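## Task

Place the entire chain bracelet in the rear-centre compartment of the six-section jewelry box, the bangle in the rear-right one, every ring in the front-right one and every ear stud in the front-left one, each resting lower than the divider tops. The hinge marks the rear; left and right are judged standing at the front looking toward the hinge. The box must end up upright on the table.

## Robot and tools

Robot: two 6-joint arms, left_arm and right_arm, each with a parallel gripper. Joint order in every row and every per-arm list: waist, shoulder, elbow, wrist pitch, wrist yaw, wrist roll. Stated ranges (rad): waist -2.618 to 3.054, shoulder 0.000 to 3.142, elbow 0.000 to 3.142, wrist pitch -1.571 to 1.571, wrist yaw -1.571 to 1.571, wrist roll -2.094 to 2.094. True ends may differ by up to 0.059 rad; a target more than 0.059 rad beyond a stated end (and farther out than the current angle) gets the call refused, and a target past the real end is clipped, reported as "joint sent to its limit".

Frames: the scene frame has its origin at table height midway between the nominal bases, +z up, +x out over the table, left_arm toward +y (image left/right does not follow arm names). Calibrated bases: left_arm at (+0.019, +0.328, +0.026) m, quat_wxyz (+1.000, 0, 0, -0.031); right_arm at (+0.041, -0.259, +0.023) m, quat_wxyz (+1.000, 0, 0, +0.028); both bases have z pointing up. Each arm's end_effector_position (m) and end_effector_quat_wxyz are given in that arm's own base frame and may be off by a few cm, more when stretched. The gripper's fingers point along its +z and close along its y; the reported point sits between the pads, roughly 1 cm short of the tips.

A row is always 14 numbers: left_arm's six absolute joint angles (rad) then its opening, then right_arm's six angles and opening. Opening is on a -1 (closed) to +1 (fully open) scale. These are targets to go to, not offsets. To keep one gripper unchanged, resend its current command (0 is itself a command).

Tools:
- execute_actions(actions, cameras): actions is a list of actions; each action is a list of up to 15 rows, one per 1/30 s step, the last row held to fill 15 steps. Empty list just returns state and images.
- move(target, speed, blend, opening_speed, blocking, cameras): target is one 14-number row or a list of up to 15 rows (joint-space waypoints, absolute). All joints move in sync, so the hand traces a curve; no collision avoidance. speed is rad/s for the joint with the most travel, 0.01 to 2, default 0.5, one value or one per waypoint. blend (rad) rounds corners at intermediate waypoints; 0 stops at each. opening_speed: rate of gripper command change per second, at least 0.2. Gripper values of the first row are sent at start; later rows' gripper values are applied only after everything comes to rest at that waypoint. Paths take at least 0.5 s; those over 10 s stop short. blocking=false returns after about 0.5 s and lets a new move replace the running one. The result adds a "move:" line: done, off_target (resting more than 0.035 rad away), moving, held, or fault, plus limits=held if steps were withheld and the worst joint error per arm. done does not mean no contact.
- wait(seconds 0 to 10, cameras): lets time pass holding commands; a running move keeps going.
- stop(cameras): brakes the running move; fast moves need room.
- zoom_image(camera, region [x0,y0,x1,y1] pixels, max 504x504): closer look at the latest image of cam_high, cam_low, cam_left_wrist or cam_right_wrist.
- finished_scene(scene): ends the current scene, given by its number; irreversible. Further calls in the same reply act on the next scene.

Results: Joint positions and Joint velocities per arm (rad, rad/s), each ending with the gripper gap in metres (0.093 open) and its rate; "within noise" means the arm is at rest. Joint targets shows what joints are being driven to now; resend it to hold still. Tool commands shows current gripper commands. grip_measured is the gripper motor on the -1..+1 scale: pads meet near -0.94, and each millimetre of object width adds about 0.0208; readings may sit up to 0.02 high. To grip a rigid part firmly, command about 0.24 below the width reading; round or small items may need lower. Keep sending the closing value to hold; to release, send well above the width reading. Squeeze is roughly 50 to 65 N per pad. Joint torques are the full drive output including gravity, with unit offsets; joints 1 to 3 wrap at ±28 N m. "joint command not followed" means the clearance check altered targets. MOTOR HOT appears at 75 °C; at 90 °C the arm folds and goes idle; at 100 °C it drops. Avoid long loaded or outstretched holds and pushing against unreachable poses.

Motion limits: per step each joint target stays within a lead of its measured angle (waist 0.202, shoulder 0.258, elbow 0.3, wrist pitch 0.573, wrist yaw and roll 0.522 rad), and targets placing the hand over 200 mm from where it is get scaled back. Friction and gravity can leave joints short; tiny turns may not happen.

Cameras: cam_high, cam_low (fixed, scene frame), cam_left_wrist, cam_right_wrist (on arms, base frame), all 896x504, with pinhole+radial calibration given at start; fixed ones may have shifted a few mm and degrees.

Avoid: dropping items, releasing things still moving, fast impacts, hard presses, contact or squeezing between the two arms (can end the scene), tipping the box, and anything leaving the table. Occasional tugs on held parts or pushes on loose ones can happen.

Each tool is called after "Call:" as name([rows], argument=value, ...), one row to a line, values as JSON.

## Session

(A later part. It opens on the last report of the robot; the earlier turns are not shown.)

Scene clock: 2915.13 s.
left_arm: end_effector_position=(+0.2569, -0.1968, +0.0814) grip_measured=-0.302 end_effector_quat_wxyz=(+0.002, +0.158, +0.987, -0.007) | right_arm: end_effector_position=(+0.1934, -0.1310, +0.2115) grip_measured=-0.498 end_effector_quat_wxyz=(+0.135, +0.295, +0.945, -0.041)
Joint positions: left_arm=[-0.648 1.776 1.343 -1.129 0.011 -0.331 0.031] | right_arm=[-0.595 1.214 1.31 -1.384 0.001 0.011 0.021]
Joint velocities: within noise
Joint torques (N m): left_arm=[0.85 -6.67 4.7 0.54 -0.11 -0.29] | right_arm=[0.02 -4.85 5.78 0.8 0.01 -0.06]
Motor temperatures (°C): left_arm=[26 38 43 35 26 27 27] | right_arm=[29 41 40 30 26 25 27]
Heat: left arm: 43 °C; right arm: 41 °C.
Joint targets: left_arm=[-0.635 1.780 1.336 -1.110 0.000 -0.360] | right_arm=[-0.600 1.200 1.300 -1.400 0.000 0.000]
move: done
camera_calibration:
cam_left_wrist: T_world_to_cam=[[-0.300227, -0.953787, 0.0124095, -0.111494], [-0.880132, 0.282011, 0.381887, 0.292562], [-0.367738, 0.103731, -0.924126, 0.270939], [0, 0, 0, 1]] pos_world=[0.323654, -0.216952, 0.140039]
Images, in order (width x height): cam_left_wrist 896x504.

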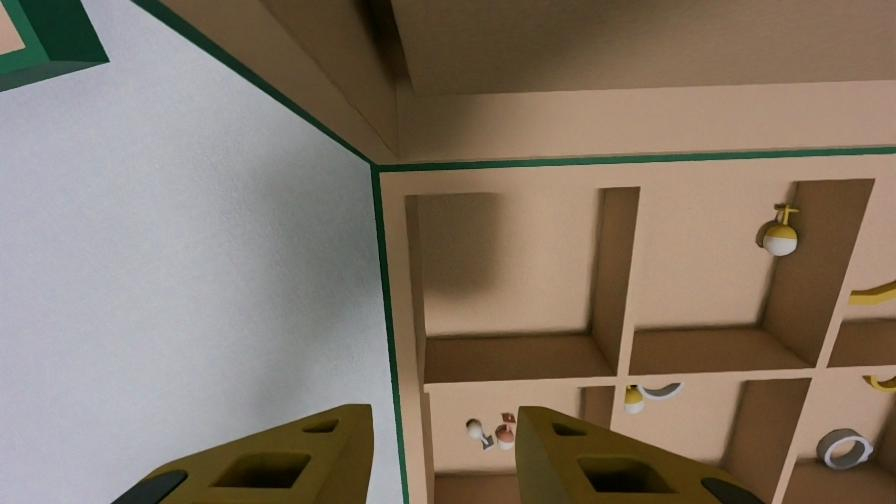

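Call:
move([
  [-0.592,1.818,1.383,-1.12,0,-0.35,-0.3,-0.6,1.2,1.3,-1.4,0,0,-0.5],
  [-0.592,1.880,1.235,-0.912,0,-0.35,-0.3,-0.6,1.2,1.3,-1.4,0,0,-0.5],
], speed=0.3, cameras=["cam_left_wrist"])

Scene clock: 2936.23 s.
left_arm: end_effector_position=(+0.2747, -0.1932, +0.0414) grip_measured=-0.302 end_effector_quat_wxyz=(+0.006, +0.136, +0.991, -0.011) | right_arm: end_effector_position=(+0.1934, -0.1310, +0.2115) grip_measured=-0.498 end_effector_quat_wxyz=(+0.135, +0.295, +0.945, -0.041)
Joint positions: left_arm=[-0.606 1.849 1.271 -0.971 0.014 -0.334 0.031] | right_arm=[-0.595 1.214 1.31 -1.384 0.001 0.011 0.021]
Joint velocities: within noise
Joint torques (N m): left_arm=[0.95 -4.68 2.03 1 -0.12 -0.15] | right_arm=[0.02 -4.83 5.78 0.8 0.01 -0.06]
Motor temperatures (°C): left_arm=[26 40 42 34 26 27 27] | right_arm=[29 40 40 30 26 25 27]
Heat: left arm: 42 °C; right arm: 40 °C.
Joint targets: left_arm=[-0.592 1.880 1.235 -0.912 0.000 -0.350] | right_arm=[-0.600 1.200 1.300 -1.400 0.000 0.000]
move: off_target (left_arm); left_arm: the wrist pitch is farthest, 0.059 rad from its target
camera_calibration:
cam_left_wrist: T_world_to_cam=[[-0.257185, -0.966159, 0.0197931, -0.116832], [-0.894947, 0.245857, 0.372322, 0.319948], [-0.364589, 0.0780419, -0.927893, 0.234419], [0, 0, 0, 1]] pos_world=[0.341756, -0.209834, 0.100705]
Images, in order (width x height): cam_left_wrist 896x504.

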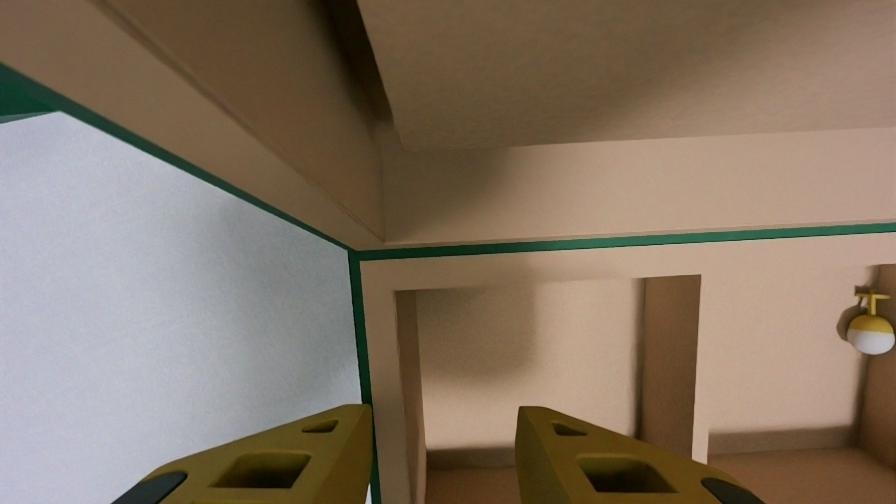

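Call:
move([
  [-0.592,1.835,1.32,-1.03,0,-0.35,-0.3,-0.6,1.2,1.3,-1.4,0,0,-0.5],
  [-0.558,1.835,1.32,-1.03,0,-0.34,-0.3,-0.6,1.2,1.3,-1.4,0,0,-0.5],
  [-0.558,1.880,1.235,-0.912,0,-0.34,-0.3,-0.6,1.2,1.3,-1.4,0,0,-0.5],
], speed=0.25, cameras=["cam_left_wrist"])

Scene clock: 2945.50 s.
left_arm: end_effector_position=(+0.2785, -0.1838, +0.0418) grip_measured=-0.302 end_effector_quat_wxyz=(+0.002, +0.123, +0.992, -0.012) | right_arm: end_effector_position=(+0.1934, -0.1310, +0.2115) grip_measured=-0.498 end_effector_quat_wxyz=(+0.135, +0.295, +0.945, -0.041)
Joint positions: left_arm=[-0.574 1.847 1.271 -0.979 0.019 -0.327 0.031] | right_arm=[-0.595 1.214 1.31 -1.384 0.001 0.011 0.021]
Joint velocities: within noise
Joint torques (N m): left_arm=[1.09 -4.49 2.07 1.07 -0.17 -0.11] | right_arm=[0.02 -4.83 5.79 0.8 0.01 -0.06]
Motor temperatures (°C): left_arm=[26 40 41 35 26 27 27] | right_arm=[29 40 40 30 26 25 27]
Heat: left arm: 41 °C; right arm: 40 °C.
Joint targets: left_arm=[-0.558 1.880 1.235 -0.912 0.000 -0.340] | right_arm=[-0.600 1.200 1.300 -1.400 0.000 0.000]
move: off_target (left_arm); left_arm: the wrist pitch is farthest, 0.067 rad from its target
camera_calibration:
cam_left_wrist: T_world_to_cam=[[-0.231573, -0.97257, 0.0219566, -0.115099], [-0.897841, 0.22236, 0.38005, 0.317098], [-0.374507, 0.068296, -0.924705, 0.236292], [0, 0, 0, 1]] pos_world=[0.346543, -0.19859, 0.100515]
Images, in order (width x height): cam_left_wrist 896x504.

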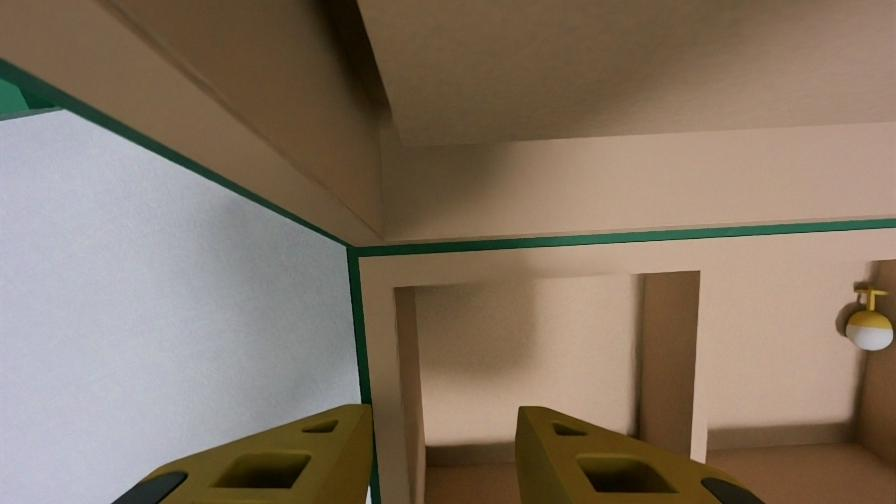

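Call:
move([
  [-0.558,1.82,1.38,-1.115,0,-0.34,-0.2,-0.6,1.2,1.3,-1.4,0,0,-0.5],
  [-0.525,1.82,1.38,-1.115,0,-0.33,-0.2,-0.6,1.2,1.3,-1.4,0,0,-0.5],
], speed=0.3, cameras=["cam_left_wrist"])

Scene clock: 2952.20 s.
left_arm: end_effector_position=(+0.2777, -0.1717, +0.0582) grip_measured=-0.202 end_effector_quat_wxyz=(-0.026, +0.111, +0.993, -0.001) | right_arm: end_effector_position=(+0.1934, -0.1310, +0.2115) grip_measured=-0.498 end_effector_quat_wxyz=(+0.135, +0.295, +0.945, -0.041)
Joint positions: left_arm=[-0.542 1.857 1.35 -1.11 0.023 -0.319 0.036] | right_arm=[-0.595 1.214 1.31 -1.384 0.001 0.011 0.021]
Joint velocities: within noise
Joint torques (N m): left_arm=[1.21 -10.84 7.86 0.23 -0.21 -0.09] | right_arm=[0.01 -4.85 5.78 0.8 0.02 -0.06]
Motor temperatures (°C): left_arm=[26 40 40 35 26 27 27] | right_arm=[29 39 40 30 26 25 27]
Heat: left arm: 40 °C; right arm: 40 °C.
Joint targets: left_arm=[-0.525 1.820 1.380 -1.115 0.000 -0.330] | right_arm=[-0.600 1.200 1.300 -1.400 0.000 0.000]
move: off_target (left_arm); left_arm: the shoulder is farthest, 0.037 rad from its target
camera_calibration:
cam_left_wrist: T_world_to_cam=[[-0.208096, -0.978094, 0.00523582, -0.110449], [-0.880861, 0.18973, 0.433689, 0.29396], [-0.425182, 0.0856368, -0.901047, 0.265965], [0, 0, 0, 1]] pos_world=[0.349037, -0.186579, 0.112738]
Images, in order (width x height): cam_left_wrist 896x504.

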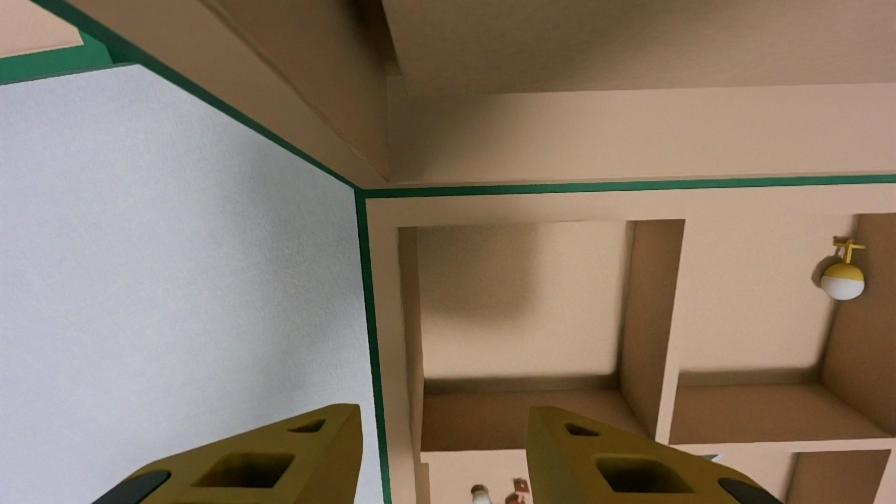

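Call:
move([
  [-0.520,1.885,1.235,-0.905,0,-0.33,-0.2,-0.6,1.2,1.3,-1.4,0,0,-0.5],
], speed=0.2, cameras=["cam_left_wrist"])

Scene clock: 2967.03 s.
left_arm: end_effector_position=(+0.2871, -0.1750, +0.0417) grip_measured=-0.202 end_effector_quat_wxyz=(+0.006, +0.109, +0.994, -0.014) | right_arm: end_effector_position=(+0.1934, -0.1310, +0.2115) grip_measured=-0.498 end_effector_quat_wxyz=(+0.135, +0.295, +0.945, -0.041)
Joint positions: left_arm=[-0.537 1.85 1.273 -0.971 0.021 -0.319 0.036] | right_arm=[-0.595 1.214 1.31 -1.384 0.001 0.011 0.021]
Joint velocities: within noise
Joint torques (N m): left_arm=[1.18 -4.26 1.92 1.07 -0.2 -0.09] | right_arm=[0.02 -4.83 5.78 0.8 0.01 -0.06]
Motor temperatures (°C): left_arm=[26 41 40 34 26 27 27] | right_arm=[29 39 40 30 26 25 27]
Heat: left arm: 41 °C; right arm: 40 °C.
Joint targets: left_arm=[-0.520 1.885 1.235 -0.905 0.000 -0.330] | right_arm=[-0.600 1.200 1.300 -1.400 0.000 0.000]
move: off_target (left_arm); left_arm: the wrist pitch is farthest, 0.066 rad from its target
camera_calibration:
cam_left_wrist: T_world_to_cam=[[-0.203836, -0.978652, 0.0263079, -0.113812], [-0.906126, 0.198767, 0.3734, 0.321396], [-0.370657, 0.0522738, -0.927298, 0.234979], [0, 0, 0, 1]] pos_world=[0.355124, -0.187548, 0.10088]
Images, in order (width x height): cam_left_wrist 896x504.

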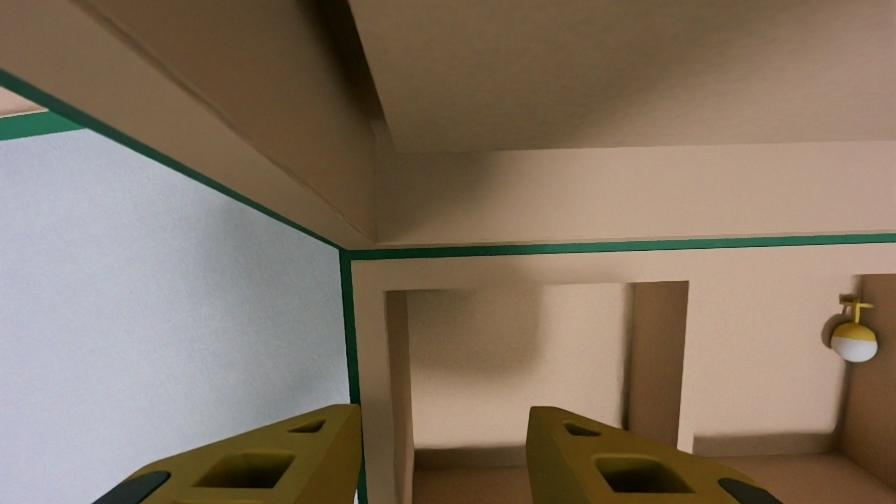

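Call:
move([
  [-0.520,1.80,1.38,-1.10,0,-0.33,-0.2,-0.6,1.2,1.3,-1.4,0,0,-0.5],
  [-0.480,1.80,1.37,-1.08,0,-0.32,-0.2,-0.6,1.2,1.3,-1.4,0,0,-0.5],
  [-0.480,1.868,1.215,-0.89,0,-0.32,-0.2,-0.6,1.2,1.3,-1.4,0,0,-0.5],
], speed=0.3, cameras=["cam_left_wrist"])

Scene clock: 2975.23 s.
left_arm: end_effector_position=(+0.2942, -0.1622, +0.0416) grip_measured=-0.202 end_effector_quat_wxyz=(+0.014, +0.093, +0.995, -0.017) | right_arm: end_effector_position=(+0.1934, -0.1310, +0.2115) grip_measured=-0.498 end_effector_quat_wxyz=(+0.135, +0.295, +0.945, -0.041)
Joint positions: left_arm=[-0.494 1.834 1.252 -0.949 0.02 -0.309 0.036] | right_arm=[-0.595 1.214 1.31 -1.384 0.001 0.011 0.021]
Joint velocities: within noise
Joint torques (N m): left_arm=[0.94 -4.31 1.96 1.02 -0.18 -0.1] | right_arm=[0.01 -4.83 5.79 0.8 0.01 -0.06]
Motor temperatures (°C): left_arm=[26 41 40 34 26 27 27] | right_arm=[29 39 40 30 26 25 27]
Heat: left arm: 41 °C; right arm: 40 °C.
Joint targets: left_arm=[-0.480 1.868 1.215 -0.890 0.000 -0.320] | right_arm=[-0.600 1.200 1.300 -1.400 0.000 0.000]
move: off_target (left_arm); left_arm: the wrist pitch is farthest, 0.059 rad from its target
camera_calibration:
cam_left_wrist: T_world_to_cam=[[-0.172402, -0.984559, 0.0303558, -0.110176], [-0.917818, 0.171751, 0.357926, 0.32504], [-0.357613, 0.0338462, -0.933256, 0.23031], [0, 0, 0, 1]] pos_world=[0.361695, -0.172095, 0.101943]
Images, in order (width x height): cam_left_wrist 896x504.

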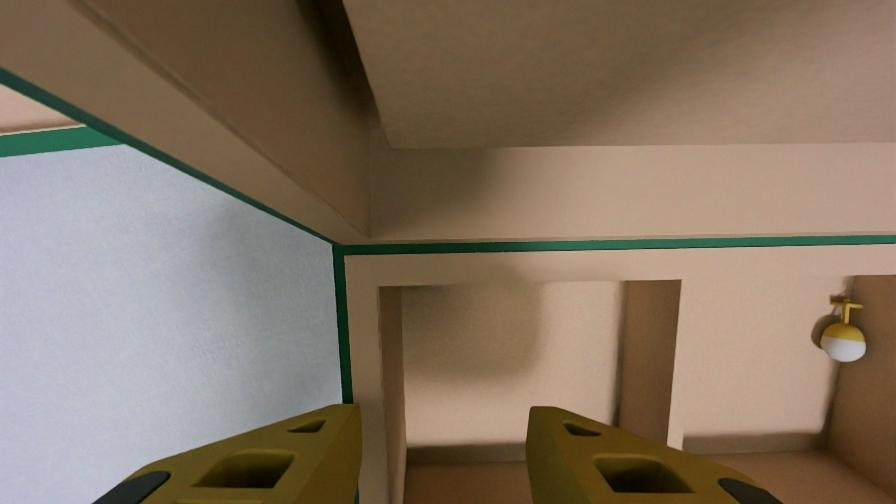

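Call:
move([
  [-0.480,1.75,1.38,-1.15,0,-0.32,-0.2,-0.6,1.2,1.3,-1.4,0,0,-0.5],
], speed=0.3, cameras=["cam_left_wrist"])

Call:
zoom_image(camera="cam_high", region=[380, 190, 580, 380])

Scene clock: 2989.37 s.
left_arm: end_effector_position=(+0.2811, -0.1551, +0.0811) grip_measured=-0.202 end_effector_quat_wxyz=(-0.007, +0.094, +0.996, -0.008) | right_arm: end_effector_position=(+0.1934, -0.1310, +0.2115) grip_measured=-0.498 end_effector_quat_wxyz=(+0.135, +0.295, +0.945, -0.041)
Joint positions: left_arm=[-0.494 1.781 1.348 -1.145 0.02 -0.305 0.036] | right_arm=[-0.595 1.214 1.31 -1.384 0.001 0.011 0.021]
Joint velocities: within noise
Joint torques (N m): left_arm=[0.92 -9.85 8.09 0.29 -0.18 -0.13] | right_arm=[0.03 -4.83 5.78 0.8 0.02 -0.06]
Motor temperatures (°C): left_arm=[26 40 39 35 26 27 27] | right_arm=[29 39 40 30 26 25 27]
Heat: left arm: 40 °C; right arm: 40 °C.
Joint targets: left_arm=[-0.480 1.750 1.380 -1.150 0.000 -0.320] | right_arm=[-0.600 1.200 1.300 -1.400 0.000 0.000]
move: done
camera_calibration:
cam_left_wrist: T_world_to_cam=[[-0.17485, -0.984466, 0.015959, -0.104799], [-0.902028, 0.166664, 0.398206, 0.289115], [-0.39468, 0.055231, -0.917157, 0.274652], [0, 0, 0, 1]] pos_world=[0.350866, -0.166526, 0.138444]
Images, in order (width x height): cam_left_wrist 896x504.

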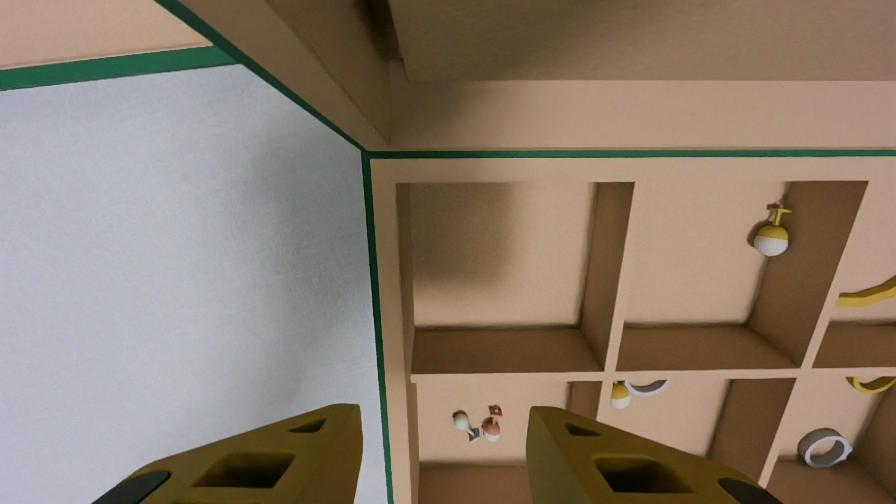

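This scene's latest camera images include none from cam_high. They are from: cam_left_wrist. cam_high's image comes with the result of a call that names it in "cameras".

Call:
move([
  [-0.436,1.735,1.32,-1.11,0,-0.30,-0.2,-0.6,1.2,1.3,-1.4,0,0,-0.5],
  [-0.436,1.82,1.156,-0.89,0,-0.30,-0.2,-0.6,1.2,1.3,-1.4,0,0,-0.5],
], speed=0.3, cameras=["cam_left_wrist"])

Scene clock: 3006.60 s.
left_arm: end_effector_position=(+0.2869, -0.1432, +0.0392) grip_measured=-0.202 end_effector_quat_wxyz=(+0.010, +0.084, +0.996, -0.014) | right_arm: end_effector_position=(+0.1934, -0.1310, +0.2115) grip_measured=-0.498 end_effector_quat_wxyz=(+0.135, +0.295, +0.945, -0.041)
Joint positions: left_arm=[-0.453 1.792 1.189 -0.939 0.019 -0.285 0.036] | right_arm=[-0.595 1.214 1.31 -1.384 0.001 0.011 0.021]
Joint velocities: within noise
Joint torques (N m): left_arm=[1.2 -4.48 2.29 0.91 -0.17 -0.13] | right_arm=[0.03 -4.83 5.78 0.8 0.01 -0.06]
Motor temperatures (°C): left_arm=[26 44 41 34 26 27 27] | right_arm=[29 38 40 30 26 25 27]
Heat: left arm: 44 °C; right arm: 40 °C.
Joint targets: left_arm=[-0.436 1.820 1.156 -0.890 0.000 -0.300] | right_arm=[-0.600 1.200 1.300 -1.400 0.000 0.000]
move: off_target (left_arm); left_arm: the wrist pitch is farthest, 0.049 rad from its target
camera_calibration:
cam_left_wrist: T_world_to_cam=[[-0.154813, -0.987617, 0.0254051, -0.0979456], [-0.917701, 0.153281, 0.366511, 0.312942], [-0.365866, 0.0334264, -0.930067, 0.227035], [0, 0, 0, 1]] pos_world=[0.355088, -0.15229, 0.0989493]
Images, in order (width x height): cam_left_wrist 896x504.

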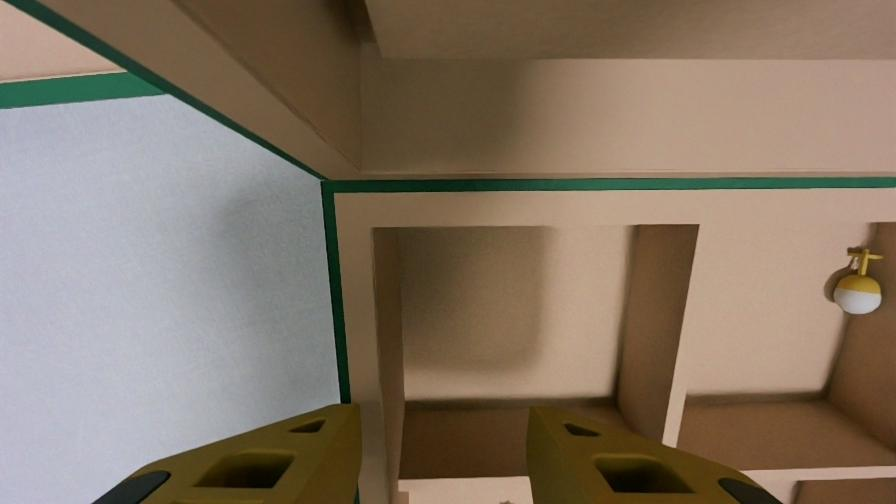

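Call:
move([
  [-0.47,1.73,1.31,-1.09,0,-0.28,-0.5,-0.6,1.2,1.3,-1.4,0,0,-0.5],
  [-0.47,1.65,1.38,-1.28,0,-0.28,-0.5,-0.6,1.2,1.3,-1.4,0,0,-0.5],
], speed=0.3, cameras=["cam_left_wrist","cam_high"])

Call:
zoom_image(camera="cam_high", region=[340, 190, 580, 380])

Scene clock: 3029.60 s.
left_arm: end_effector_position=(+0.2618, -0.1314, +0.1124) grip_measured=-0.498 end_effector_quat_wxyz=(-0.013, +0.092, +0.996, +0.002) | right_arm: end_effector_position=(+0.1934, -0.1310, +0.2115) grip_measured=-0.498 end_effector_quat_wxyz=(+0.135, +0.295, +0.945, -0.041)
Joint positions: left_arm=[-0.463 1.676 1.351 -1.271 0.005 -0.279 0.021] | right_arm=[-0.595 1.214 1.31 -1.384 0.001 0.011 0.021]
Joint velocities: within noise
Joint torques (N m): left_arm=[-0.77 -8.59 7.8 0.23 -0.02 0.02] | right_arm=[0.03 -4.83 5.79 0.8 0.01 -0.06]
Motor temperatures (°C): left_arm=[26 42 39 34 26 27 27] | right_arm=[29 38 40 30 26 25 27]
Heat: left arm: 42 °C; right arm: 40 °C.
Joint targets: left_arm=[-0.470 1.650 1.380 -1.280 0.000 -0.280] | right_arm=[-0.600 1.200 1.300 -1.400 0.000 0.000]
move: done
camera_calibration:
cam_left_wrist: T_world_to_cam=[[-0.170142, -0.985413, -0.00370752, -0.0845062], [-0.898954, 0.153671, 0.410205, 0.251507], [-0.403651, 0.0731259, -0.911986, 0.298612], [0, 0, 0, 1]] pos_world=[0.33225, -0.143759, 0.168848]
Images, in order (width x height): cam_high 896x504, cam_left_wrist 896x504.

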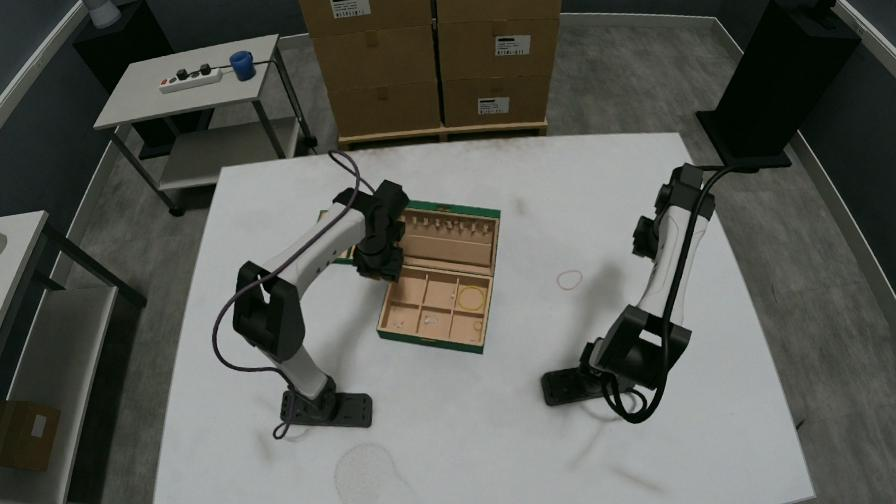

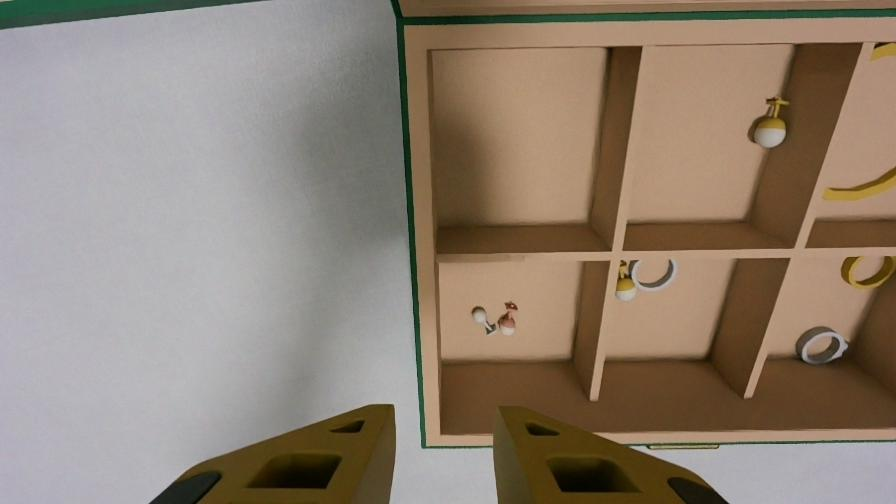

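Scaled by 2.100 from the camera's 896x504 image, which has a finer 1280x720 frame.

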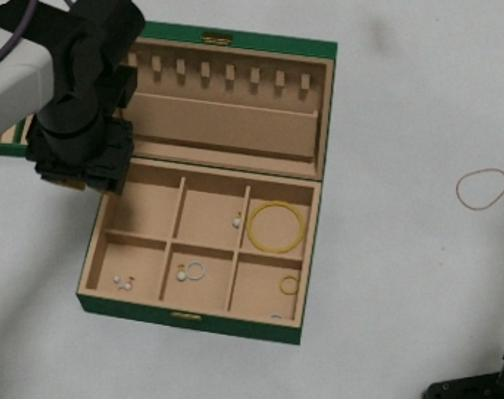

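Call:
move([
  [-0.50,1.475,1.03,-1.09,0,-0.363,-0.4,-0.6,1.2,1.3,-1.4,0,0,-0.5],
], speed=0.4, cameras=["cam_left_wrist"])

Scene clock: 3054.57 s.
left_arm: end_effector_position=(+0.2190, -0.1184, +0.0788) grip_measured=-0.402 end_effector_quat_wxyz=(+0.002, +0.069, +0.998, -0.004) | right_arm: end_effector_position=(+0.1934, -0.1310, +0.2115) grip_measured=-0.498 end_effector_quat_wxyz=(+0.135, +0.295, +0.945, -0.041)
Joint positions: left_arm=[-0.492 1.5 1.037 -1.102 0.005 -0.355 0.026] | right_arm=[-0.595 1.214 1.31 -1.384 0.001 0.011 0.021]
Joint velocities: within noise
Joint torques (N m): left_arm=[-0.81 -6.98 4.67 0.5 -0.03 -0.07] | right_arm=[0.02 -4.83 5.78 0.8 0.01 -0.06]
Motor temperatures (°C): left_arm=[26 42 39 33 26 27 27] | right_arm=[29 38 40 30 26 25 27]
Heat: left arm: 42 °C; right arm: 40 °C.
Joint targets: left_arm=[-0.500 1.475 1.030 -1.090 0.000 -0.363] | right_arm=[-0.600 1.200 1.300 -1.400 0.000 0.000]
move: done
camera_calibration:
cam_left_wrist: T_world_to_cam=[[-0.124896, -0.992152, 0.00587945, -0.0905065], [-0.916442, 0.117632, 0.382488, 0.226549], [-0.380178, 0.0423831, -0.923942, 0.241923], [0, 0, 0, 1]] pos_world=[0.288289, -0.126699, 0.137403]
Images, in order (width x height): cam_left_wrist 896x504.

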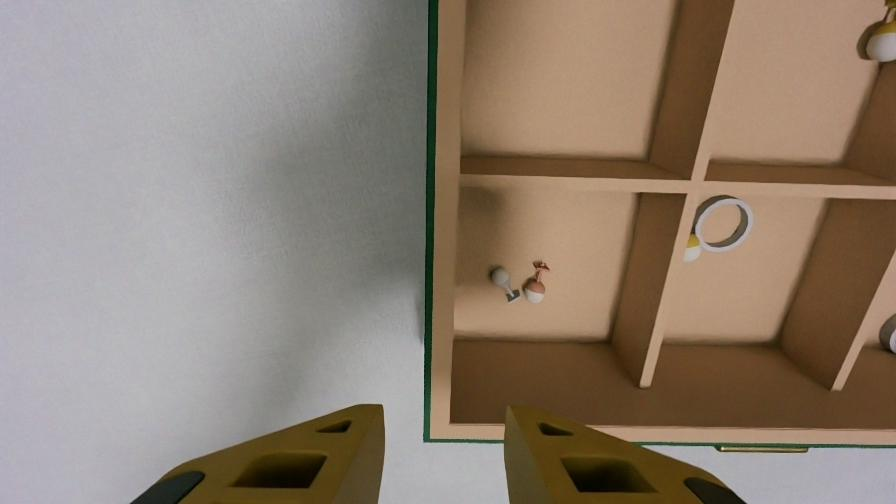

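Call:
move([
  [-0.495,1.565,0.861,-0.86,0,-0.363,-0.4,-0.6,1.2,1.3,-1.4,0,0,-0.5],
  [-0.495,1.565,0.861,-0.86,0,-0.363,-1,-0.6,1.2,1.3,-1.4,0,0,-0.5],
], speed=0.3, opening_speed=0.6, cameras=["cam_left_wrist"])

Scene clock: 3064.13 s.
left_arm: end_effector_position=(+0.2162, -0.1167, +0.0248) grip_measured=-0.903 end_effector_quat_wxyz=(+0.002, +0.069, +0.998, -0.003) | right_arm: end_effector_position=(+0.1934, -0.1310, +0.2115) grip_measured=-0.498 end_effector_quat_wxyz=(+0.135, +0.295, +0.945, -0.041)
Joint positions: left_arm=[-0.492 1.56 0.867 -0.871 0.004 -0.355 0.002] | right_arm=[-0.595 1.214 1.31 -1.384 0.001 0.011 0.021]
Joint velocities: within noise
Joint torques (N m): left_arm=[-0.4 -4.42 4.42 0.48 -0.02 -0.07] | right_arm=[0.02 -4.83 5.78 0.8 0.01 -0.06]
Motor temperatures (°C): left_arm=[26 42 39 33 26 27 27] | right_arm=[29 38 40 30 26 25 27]
Heat: left arm: 42 °C; right arm: 40 °C.
Joint targets: left_arm=[-0.495 1.565 0.861 -0.860 0.000 -0.363] | right_arm=[-0.600 1.200 1.300 -1.400 0.000 0.000]
move: done
camera_calibration:
cam_left_wrist: T_world_to_cam=[[-0.124516, -0.992203, 0.00530628, -0.0889552], [-0.916752, 0.11709, 0.38191, 0.244436], [-0.379553, 0.0426894, -0.924184, 0.190714], [0, 0, 0, 1]] pos_world=[0.285397, -0.125024, 0.0833744]
Images, in order (width x height): cam_left_wrist 896x504.

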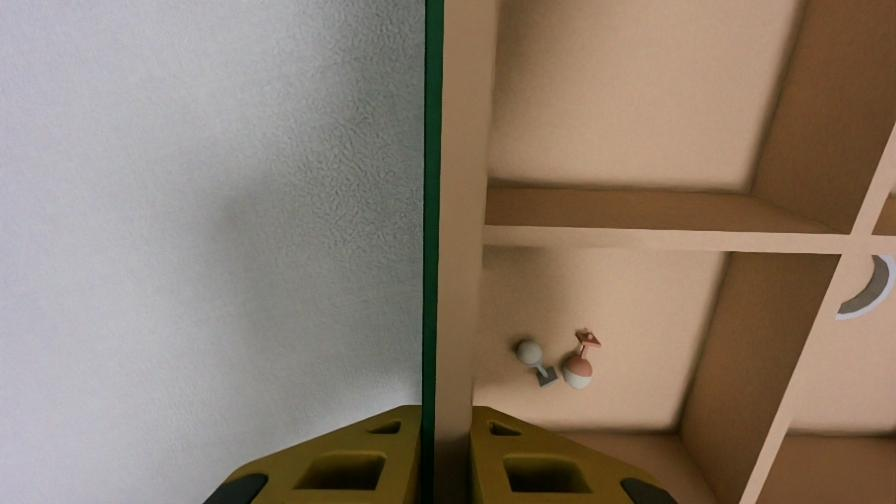

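Call:
move([
  [-0.68,1.565,0.861,-0.86,0,-0.363,-1,-0.6,1.2,1.3,-1.4,0,0,-0.5],
], speed=0.2, cameras=[])

Call:
execute_actions([
  [[-0.665,1.565,0.861,-0.86,0,-0.363,-1,-0.6,1.2,1.3,-1.4,0,0,-0.5],[-0.643,1.565,0.861,-0.86,0,-0.363,-1,-0.6,1.2,1.3,-1.4,0,0,-0.5],[-0.615,1.565,0.861,-0.86,0,-0.363,-1,-0.6,1.2,1.3,-1.4,0,0,-0.5],[-0.582,1.565,0.861,-0.86,0,-0.363,-1,-0.6,1.2,1.3,-1.4,0,0,-0.5],[-0.546,1.565,0.861,-0.86,0,-0.363,-1,-0.6,1.2,1.3,-1.4,0,0,-0.5],[-0.508,1.565,0.861,-0.86,0,-0.363,-1,-0.6,1.2,1.3,-1.4,0,0,-0.5],[-0.47,1.565,0.861,-0.86,0,-0.363,-1,-0.6,1.2,1.3,-1.4,0,0,-0.5],[-0.488,1.565,0.861,-0.86,0,-0.363,-1,-0.6,1.2,1.3,-1.4,0,0,-0.5]],
], cameras=["cam_left_wrist","cam_high"])

Call:
zoom_image(camera="cam_high", region=[340, 190, 580, 380])

Scene clock: 3077.10 s.
left_arm: end_effector_position=(+0.1971, -0.1491, +0.0248) grip_measured=-0.916 end_effector_quat_wxyz=(+0.011, +0.128, +0.992, +0.006) | right_arm: end_effector_position=(+0.1934, -0.1310, +0.2115) grip_measured=-0.498 end_effector_quat_wxyz=(+0.135, +0.295, +0.945, -0.041)
Joint positions: left_arm=[-0.662 1.56 0.867 -0.865 -0.021 -0.405 0.001] | right_arm=[-0.595 1.214 1.31 -1.384 0.001 0.011 0.021]
Joint velocities: within noise
Joint torques (N m): left_arm=[-1.62 -4.42 4.44 0.43 0.24 0.51] | right_arm=[0.02 -4.83 5.78 0.8 0.01 -0.06]
Motor temperatures (°C): left_arm=[26 41 39 33 26 27 27] | right_arm=[29 38 40 30 26 25 27]
Heat: left arm: 41 °C; right arm: 40 °C.
Joint targets: left_arm=[-0.680 1.565 0.861 -0.860 0.000 -0.363] | right_arm=[-0.600 1.200 1.300 -1.400 0.000 0.000]
move: off_target (left_arm); left_arm: the wrist roll is farthest, 0.042 rad from its target
No camera images: "cameras" was empty.

Scene clock: 3077.80 s.
left_arm: end_effector_position=(+0.2148, -0.1198, +0.0248) grip_measured=-0.916 end_effector_quat_wxyz=(+0.001, +0.076, +0.997, -0.009) | right_arm: end_effector_position=(+0.1934, -0.1310, +0.2115) grip_measured=-0.498 end_effector_quat_wxyz=(+0.135, +0.295, +0.945, -0.041)
Joint positions: left_arm=[-0.498 1.56 0.867 -0.87 0.015 -0.345 0.001] | right_arm=[-0.595 1.214 1.31 -1.384 0.001 0.011 0.021]
Joint velocities: within noise
Joint torques (N m): left_arm=[0.66 -4.42 4.42 0.47 -0.13 -0.17] | right_arm=[0.02 -4.83 5.78 0.8 0.01 -0.06]
Motor temperatures (°C): left_arm=[26 41 39 33 26 27 27] | right_arm=[29 38 40 30 26 25 27]
Heat: left arm: 41 °C; right arm: 40 °C.
Joint targets: left_arm=[-0.488 1.565 0.861 -0.860 0.000 -0.363] | right_arm=[-0.600 1.200 1.300 -1.400 0.000 0.000]
camera_calibration:
cam_left_wrist: T_world_to_cam=[[-0.140059, -0.990014, 0.0160167, -0.0888514], [-0.913182, 0.135409, 0.3844, 0.244905], [-0.38273, 0.0392125, -0.923028, 0.190584], [0, 0, 0, 1]] pos_world=[0.284141, -0.1286, 0.0831956]
Images, in order (width x height): cam_high 896x504, cam_left_wrist 896x504.

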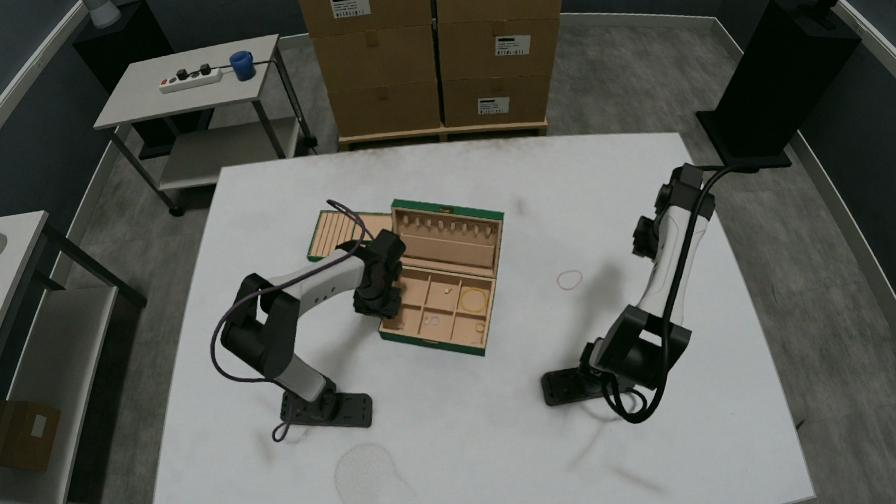

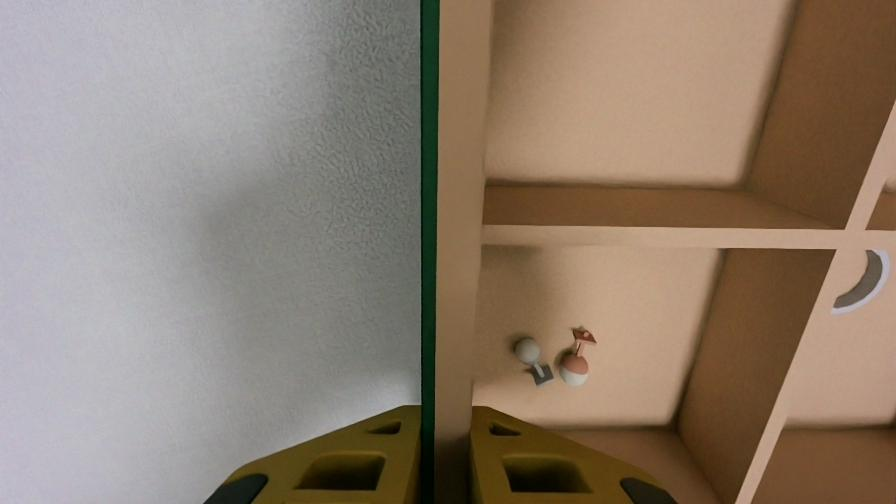

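Scaled by 2.100 from the camera's 896x504 image, which has a finer 1280x720 frame.

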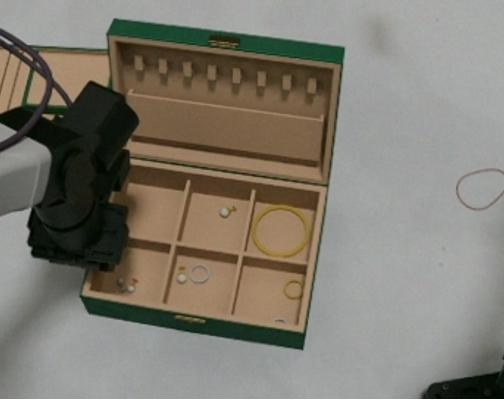

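Call:
move([
  [-0.498,1.565,0.861,-0.86,0,-0.35,-0.4,-0.6,1.2,1.3,-1.4,0,0,-0.5],
  [-0.498,1.45,1.05,-1.14,0,-0.35,-0.4,-0.6,1.2,1.3,-1.4,0,0,-0.5],
  [-0.74,1.5,1.45,-1.4,0,-0.4,-0.4,-0.6,1.2,1.3,-1.4,0,0,-0.5],
], speed=0.5, blend=[0,0.05,0], cameras=["cam_left_wrist"])

Scene clock: 3087.10 s.
left_arm: end_effector_position=(+0.2020, -0.1851, +0.1784) grip_measured=-0.402 end_effector_quat_wxyz=(+0.042, +0.171, +0.984, -0.034) | right_arm: end_effector_position=(+0.1934, -0.1310, +0.2115) grip_measured=-0.498 end_effector_quat_wxyz=(+0.135, +0.295, +0.945, -0.041)
Joint positions: left_arm=[-0.735 1.493 1.422 -1.393 0.012 -0.392 0.026] | right_arm=[-0.595 1.214 1.31 -1.384 0.001 0.011 0.021]
Joint velocities: within noise
Joint torques (N m): left_arm=[-0.64 -4.12 7.82 0.53 -0.11 -0.06] | right_arm=[0.02 -4.82 5.79 0.8 0.01 -0.06]
Motor temperatures (°C): left_arm=[26 40 39 33 26 27 28] | right_arm=[29 38 40 30 26 25 27]
Heat: left arm: 40 °C; right arm: 40 °C.
Joint targets: left_arm=[-0.740 1.500 1.450 -1.400 0.000 -0.400] | right_arm=[-0.600 1.200 1.300 -1.400 0.000 0.000]
move: done
camera_calibration:
cam_left_wrist: T_world_to_cam=[[-0.3269, -0.943618, 0.0521702, -0.117923], [-0.896795, 0.327148, 0.297882, 0.230634], [-0.298154, 0.0505915, -0.953176, 0.320385], [0, 0, 0, 1]] pos_world=[0.263807, -0.202935, 0.242833]
Images, in order (width x height): cam_left_wrist 896x504.

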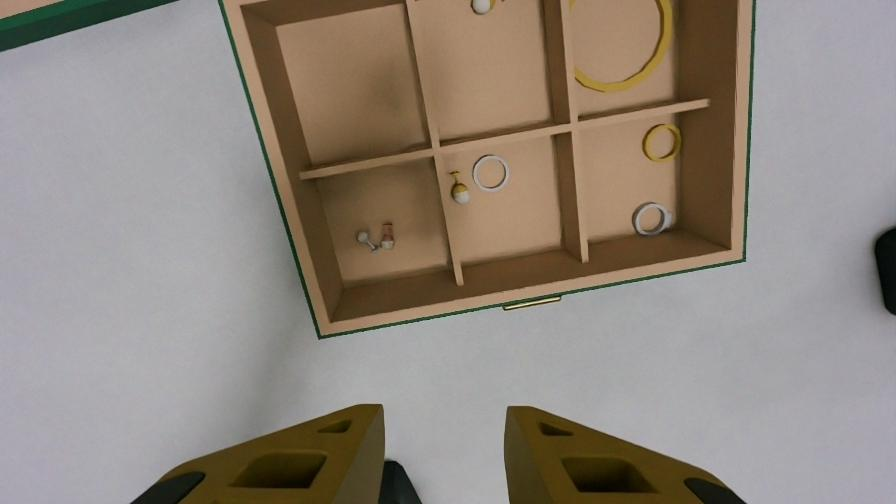

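Call:
move([
  [-0.69,1.74,1.5,-1.25,0,-0.4,-0.4,-0.6,1.2,1.3,-1.4,0,0,-0.5],
], speed=0.5, cameras=["cam_left_wrist"])

Scene clock: 3096.33 s.
left_arm: end_effector_position=(+0.2487, -0.2106, +0.1242) grip_measured=-0.402 end_effector_quat_wxyz=(+0.014, +0.152, +0.988, -0.015) | right_arm: end_effector_position=(+0.1934, -0.1310, +0.2115) grip_measured=-0.498 end_effector_quat_wxyz=(+0.135, +0.295, +0.945, -0.041)
Joint positions: left_arm=[-0.696 1.739 1.469 -1.262 0.012 -0.392 0.026] | right_arm=[-0.595 1.214 1.31 -1.384 0.001 0.011 0.021]
Joint velocities: within noise
Joint torques (N m): left_arm=[0.35 -6.74 8.12 0.56 -0.11 -0.05] | right_arm=[0.02 -4.83 5.78 0.8 0.01 -0.06]
Motor temperatures (°C): left_arm=[26 40 39 33 26 27 27] | right_arm=[29 38 40 30 26 25 27]
Heat: left arm: 40 °C; right arm: 40 °C.
Joint targets: left_arm=[-0.690 1.740 1.500 -1.250 0.000 -0.400] | right_arm=[-0.600 1.200 1.300 -1.400 0.000 0.000]
move: done
camera_calibration:
cam_left_wrist: T_world_to_cam=[[-0.287917, -0.957312, 0.0256248, -0.1331], [-0.891751, 0.277762, 0.35725, 0.277917], [-0.349118, 0.0800075, -0.933657, 0.300434], [0, 0, 0, 1]] pos_world=[0.314398, -0.22865, 0.184627]
Images, in order (width x height): cam_left_wrist 896x504.

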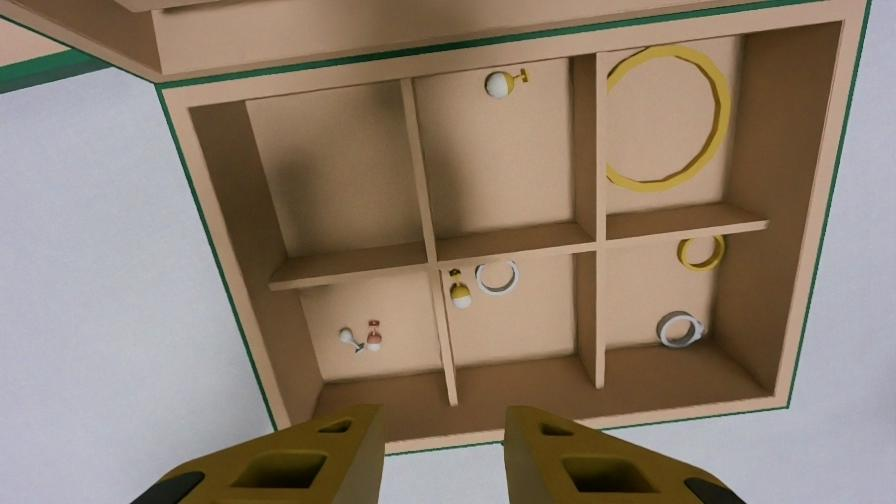

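Call:
move([
  [-0.4,1.3,1.5,-1.4,0,0,-0.4,-0.3,1.2,1.4,-1.4,0,0,-0.3],
  [0.9,1.2,1.5,-1.5,0,0,-0.4,0.3,1.2,1.4,-1.4,0,0,-0.3],
  [0.9,1.2,1.5,-1.5,0,0,-0.4,1.05,1.55,1.65,-1.45,0,0.05,-0.3],
  [0.9,1.2,1.5,-1.5,0,0,-0.4,1.18,1.87,1.5,-1.2,0,0.03,-0.3],
], speed=0.7, blend=[0.2,0.2,0.1,0], cameras=["cam_right_wrist"])

Scene clock: 3119.53 s.
left_arm: end_effector_position=(+0.1447, +0.1771, +0.2527) grip_measured=-0.402 end_effector_quat_wxyz=(+0.152, -0.428, +0.888, +0.067) | right_arm: end_effector_position=(+0.1317, +0.3181, +0.0916) grip_measured=-0.302 end_effector_quat_wxyz=(-0.006, -0.542, +0.840, -0.005)
Joint positions: left_arm=[0.892 1.214 1.474 -1.497 0.009 -0.008 0.026] | right_arm=[1.179 1.869 1.502 -1.219 0.001 0.032 0.031]
Joint velocities: within noise
Joint torques (N m): left_arm=[0.43 -3.55 7.41 0.96 -0.05 0.12] | right_arm=[0.59 -9.77 6.22 0.49 0.02 0.04]
Motor temperatures (°C): left_arm=[26 40 39 33 26 27 27] | right_arm=[29 38 40 30 26 25 27]
Heat: left arm: 40 °C; right arm: 40 °C.
Joint targets: left_arm=[0.900 1.200 1.500 -1.500 0.000 0.000] | right_arm=[1.180 1.870 1.500 -1.200 0.000 0.030]
move: done
camera_calibration:
cam_right_wrist: T_world_to_cam=[[0.91399, -0.405633, -0.00912704, 0.00881534], [-0.358966, -0.818913, 0.4478, 0.306071], [-0.189117, -0.406008, -0.894087, 0.312373], [0, 0, 0, 1]] pos_world=[0.160887, 0.381048, 0.142311]
Images, in order (width x height): cam_right_wrist 896x504.

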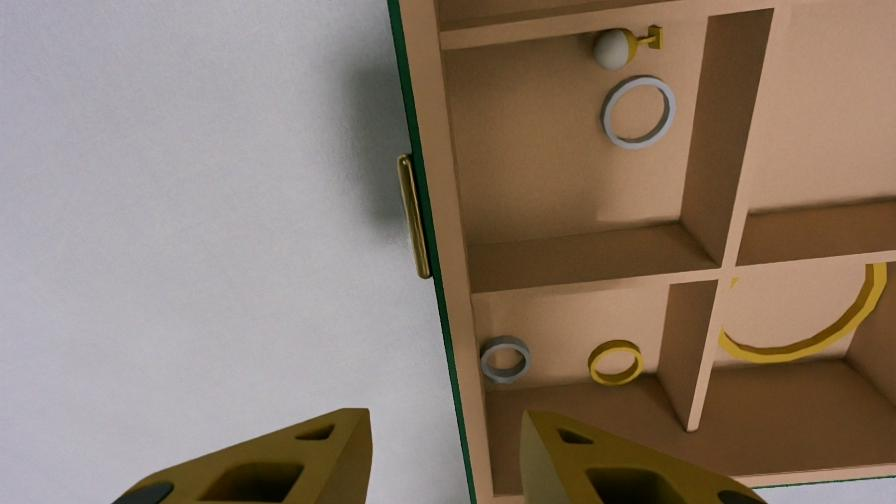

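Call:
move([
  [0.9,1.2,1.5,-1.5,0,0,-0.4,1.174,1.957,1.575,-1.16,0,-0.1,-0.3],
  [0.9,1.2,1.5,-1.5,0,0,-0.4,1.174,2.008,1.431,-0.98,0,-0.1,-0.3],
], speed=0.3, cameras=["cam_right_wrist"])

Scene clock: 3141.47 s.
left_arm: end_effector_position=(+0.1446, +0.1769, +0.2526) grip_measured=-0.402 end_effector_quat_wxyz=(+0.152, -0.428, +0.888, +0.067) | right_arm: end_effector_position=(+0.1425, +0.3443, +0.0341) grip_measured=-0.302 end_effector_quat_wxyz=(+0.008, -0.592, +0.806, +0.004)
Joint positions: left_arm=[0.892 1.214 1.474 -1.498 0.009 -0.007 0.026] | right_arm=[1.179 1.993 1.439 -0.998 0.001 -0.088 0.031]
Joint velocities: within noise
Joint torques (N m): left_arm=[0.43 -3.56 7.41 0.96 -0.05 0.12] | right_arm=[0.06 -9.4 5.5 0.61 0.01 -0.07]
Motor temperatures (°C): left_arm=[26 39 40 33 26 27 27] | right_arm=[29 43 39 29 26 25 27]
Heat: left arm: 40 °C; right arm: 43 °C.
Joint targets: left_arm=[0.900 1.200 1.500 -1.500 0.000 0.000] | right_arm=[1.174 2.008 1.431 -0.980 0.000 -0.100]
move: done
camera_calibration:
cam_right_wrist: T_world_to_cam=[[0.956123, -0.292864, -0.00775366, -0.0358555], [-0.262951, -0.869531, 0.418058, 0.361824], [-0.129176, -0.397676, -0.908387, 0.262762], [0, 0, 0, 1]] pos_world=[0.163367, 0.40861, 0.0871481]
Images, in order (width x height): cam_right_wrist 896x504.

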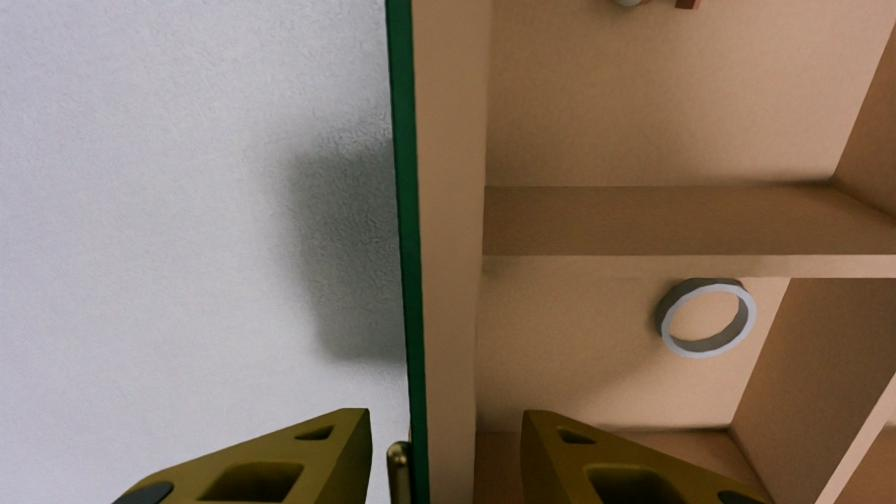

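Call:
move([
  [0.9,1.2,1.5,-1.5,0,0,-0.4,1.174,2.008,1.431,-0.98,0,-0.09,-1],
  [0.9,1.2,1.5,-1.5,0,0,-0.4,1.03,2.008,1.431,-0.98,0,-0.09,-1],
], speed=0.15, opening_speed=0.6, cameras=[])

Call:
execute_actions([
  [[0.9,1.2,1.5,-1.5,0,0,-0.4,1.042,2.008,1.431,-0.98,0,-0.09,-1],[0.9,1.2,1.5,-1.5,0,0,-0.4,1.059,2.008,1.431,-0.98,0,-0.09,-1],[0.9,1.2,1.5,-1.5,0,0,-0.4,1.078,2.008,1.431,-0.98,0,-0.09,-1],[0.9,1.2,1.5,-1.5,0,0,-0.4,1.101,2.008,1.431,-0.98,0,-0.09,-1],[0.9,1.2,1.5,-1.5,0,0,-0.4,1.126,2.008,1.431,-0.98,0,-0.09,-1],[0.9,1.2,1.5,-1.5,0,0,-0.4,1.152,2.008,1.431,-0.98,0,-0.09,-1],[0.9,1.2,1.5,-1.5,0,0,-0.4,1.178,2.008,1.431,-0.98,0,-0.09,-1],[0.9,1.2,1.5,-1.5,0,0,-0.4,1.165,2.008,1.431,-0.98,0,-0.09,-1]],
], cameras=["cam_high"])

Call:
zoom_image(camera="cam_high", region=[340, 190, 580, 380])

Scene clock: 3156.00 s.
left_arm: end_effector_position=(+0.1446, +0.1769, +0.2526) grip_measured=-0.402 end_effector_quat_wxyz=(+0.152, -0.428, +0.888, +0.067) | right_arm: end_effector_position=(+0.1859, +0.3256, +0.0342) grip_measured=-0.837 end_effector_quat_wxyz=(+0.011, -0.543, +0.840, +0.011)
Joint positions: left_arm=[0.892 1.214 1.474 -1.498 0.009 -0.007 0.026] | right_arm=[1.048 1.993 1.439 -0.989 -0.009 -0.1 0.005]
Joint velocities: within noise
Joint torques (N m): left_arm=[0.43 -3.56 7.42 0.97 -0.05 0.12] | right_arm=[-1.05 -9.42 5.5 0.51 0.1 0.15]
Motor temperatures (°C): left_arm=[26 39 40 33 26 27 27] | right_arm=[29 45 40 29 26 25 27]
Heat: left arm: 40 °C; right arm: 45 °C.
Joint targets: left_arm=[0.900 1.200 1.500 -1.500 0.000 0.000] | right_arm=[1.030 2.008 1.431 -0.980 0.000 -0.090]
move: done
No camera images: "cameras" was empty.

Scene clock: 3156.70 s.
left_arm: end_effector_position=(+0.1445, +0.1769, +0.2526) grip_measured=-0.402 end_effector_quat_wxyz=(+0.151, -0.428, +0.888, +0.067) | right_arm: end_effector_position=(+0.1543, +0.3405, +0.0338) grip_measured=-0.840 end_effector_quat_wxyz=(+0.017, -0.583, +0.812, -0.006)
Joint positions: left_arm=[0.892 1.214 1.474 -1.498 0.009 -0.007 0.026] | right_arm=[1.158 1.993 1.437 -0.991 0.028 -0.088 0.005]
Joint velocities: within noise
Joint torques (N m): left_arm=[0.43 -3.56 7.41 0.96 -0.05 0.12] | right_arm=[1.09 -9.42 5.67 0.52 -0.24 0.03]
Motor temperatures (°C): left_arm=[26 39 40 33 26 27 27] | right_arm=[29 45 40 29 26 25 27]
Heat: left arm: 40 °C; right arm: 45 °C.
Joint targets: left_arm=[0.900 1.200 1.500 -1.500 0.000 0.000] | right_arm=[1.165 2.008 1.431 -0.980 0.000 -0.090]
Images, in order (width x height): cam_high 896x504.

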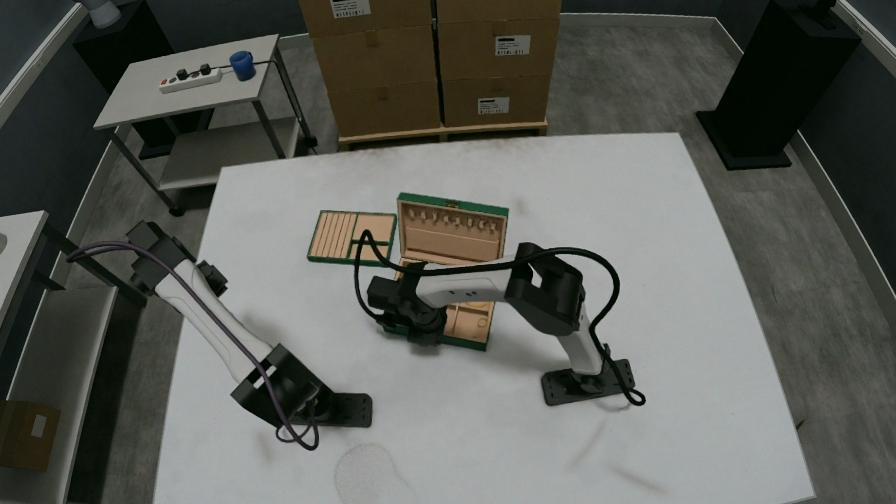

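Scaled by 2.100 from the camera's 896x504 image, which has a finer 1280x720 frame.

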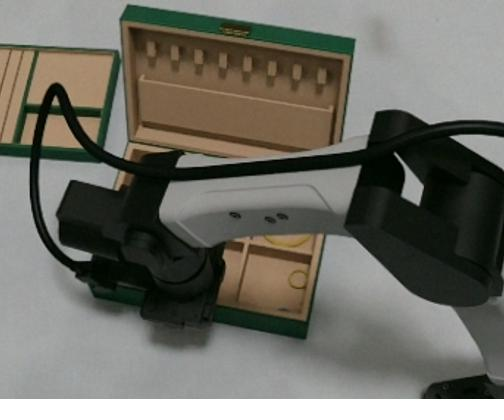

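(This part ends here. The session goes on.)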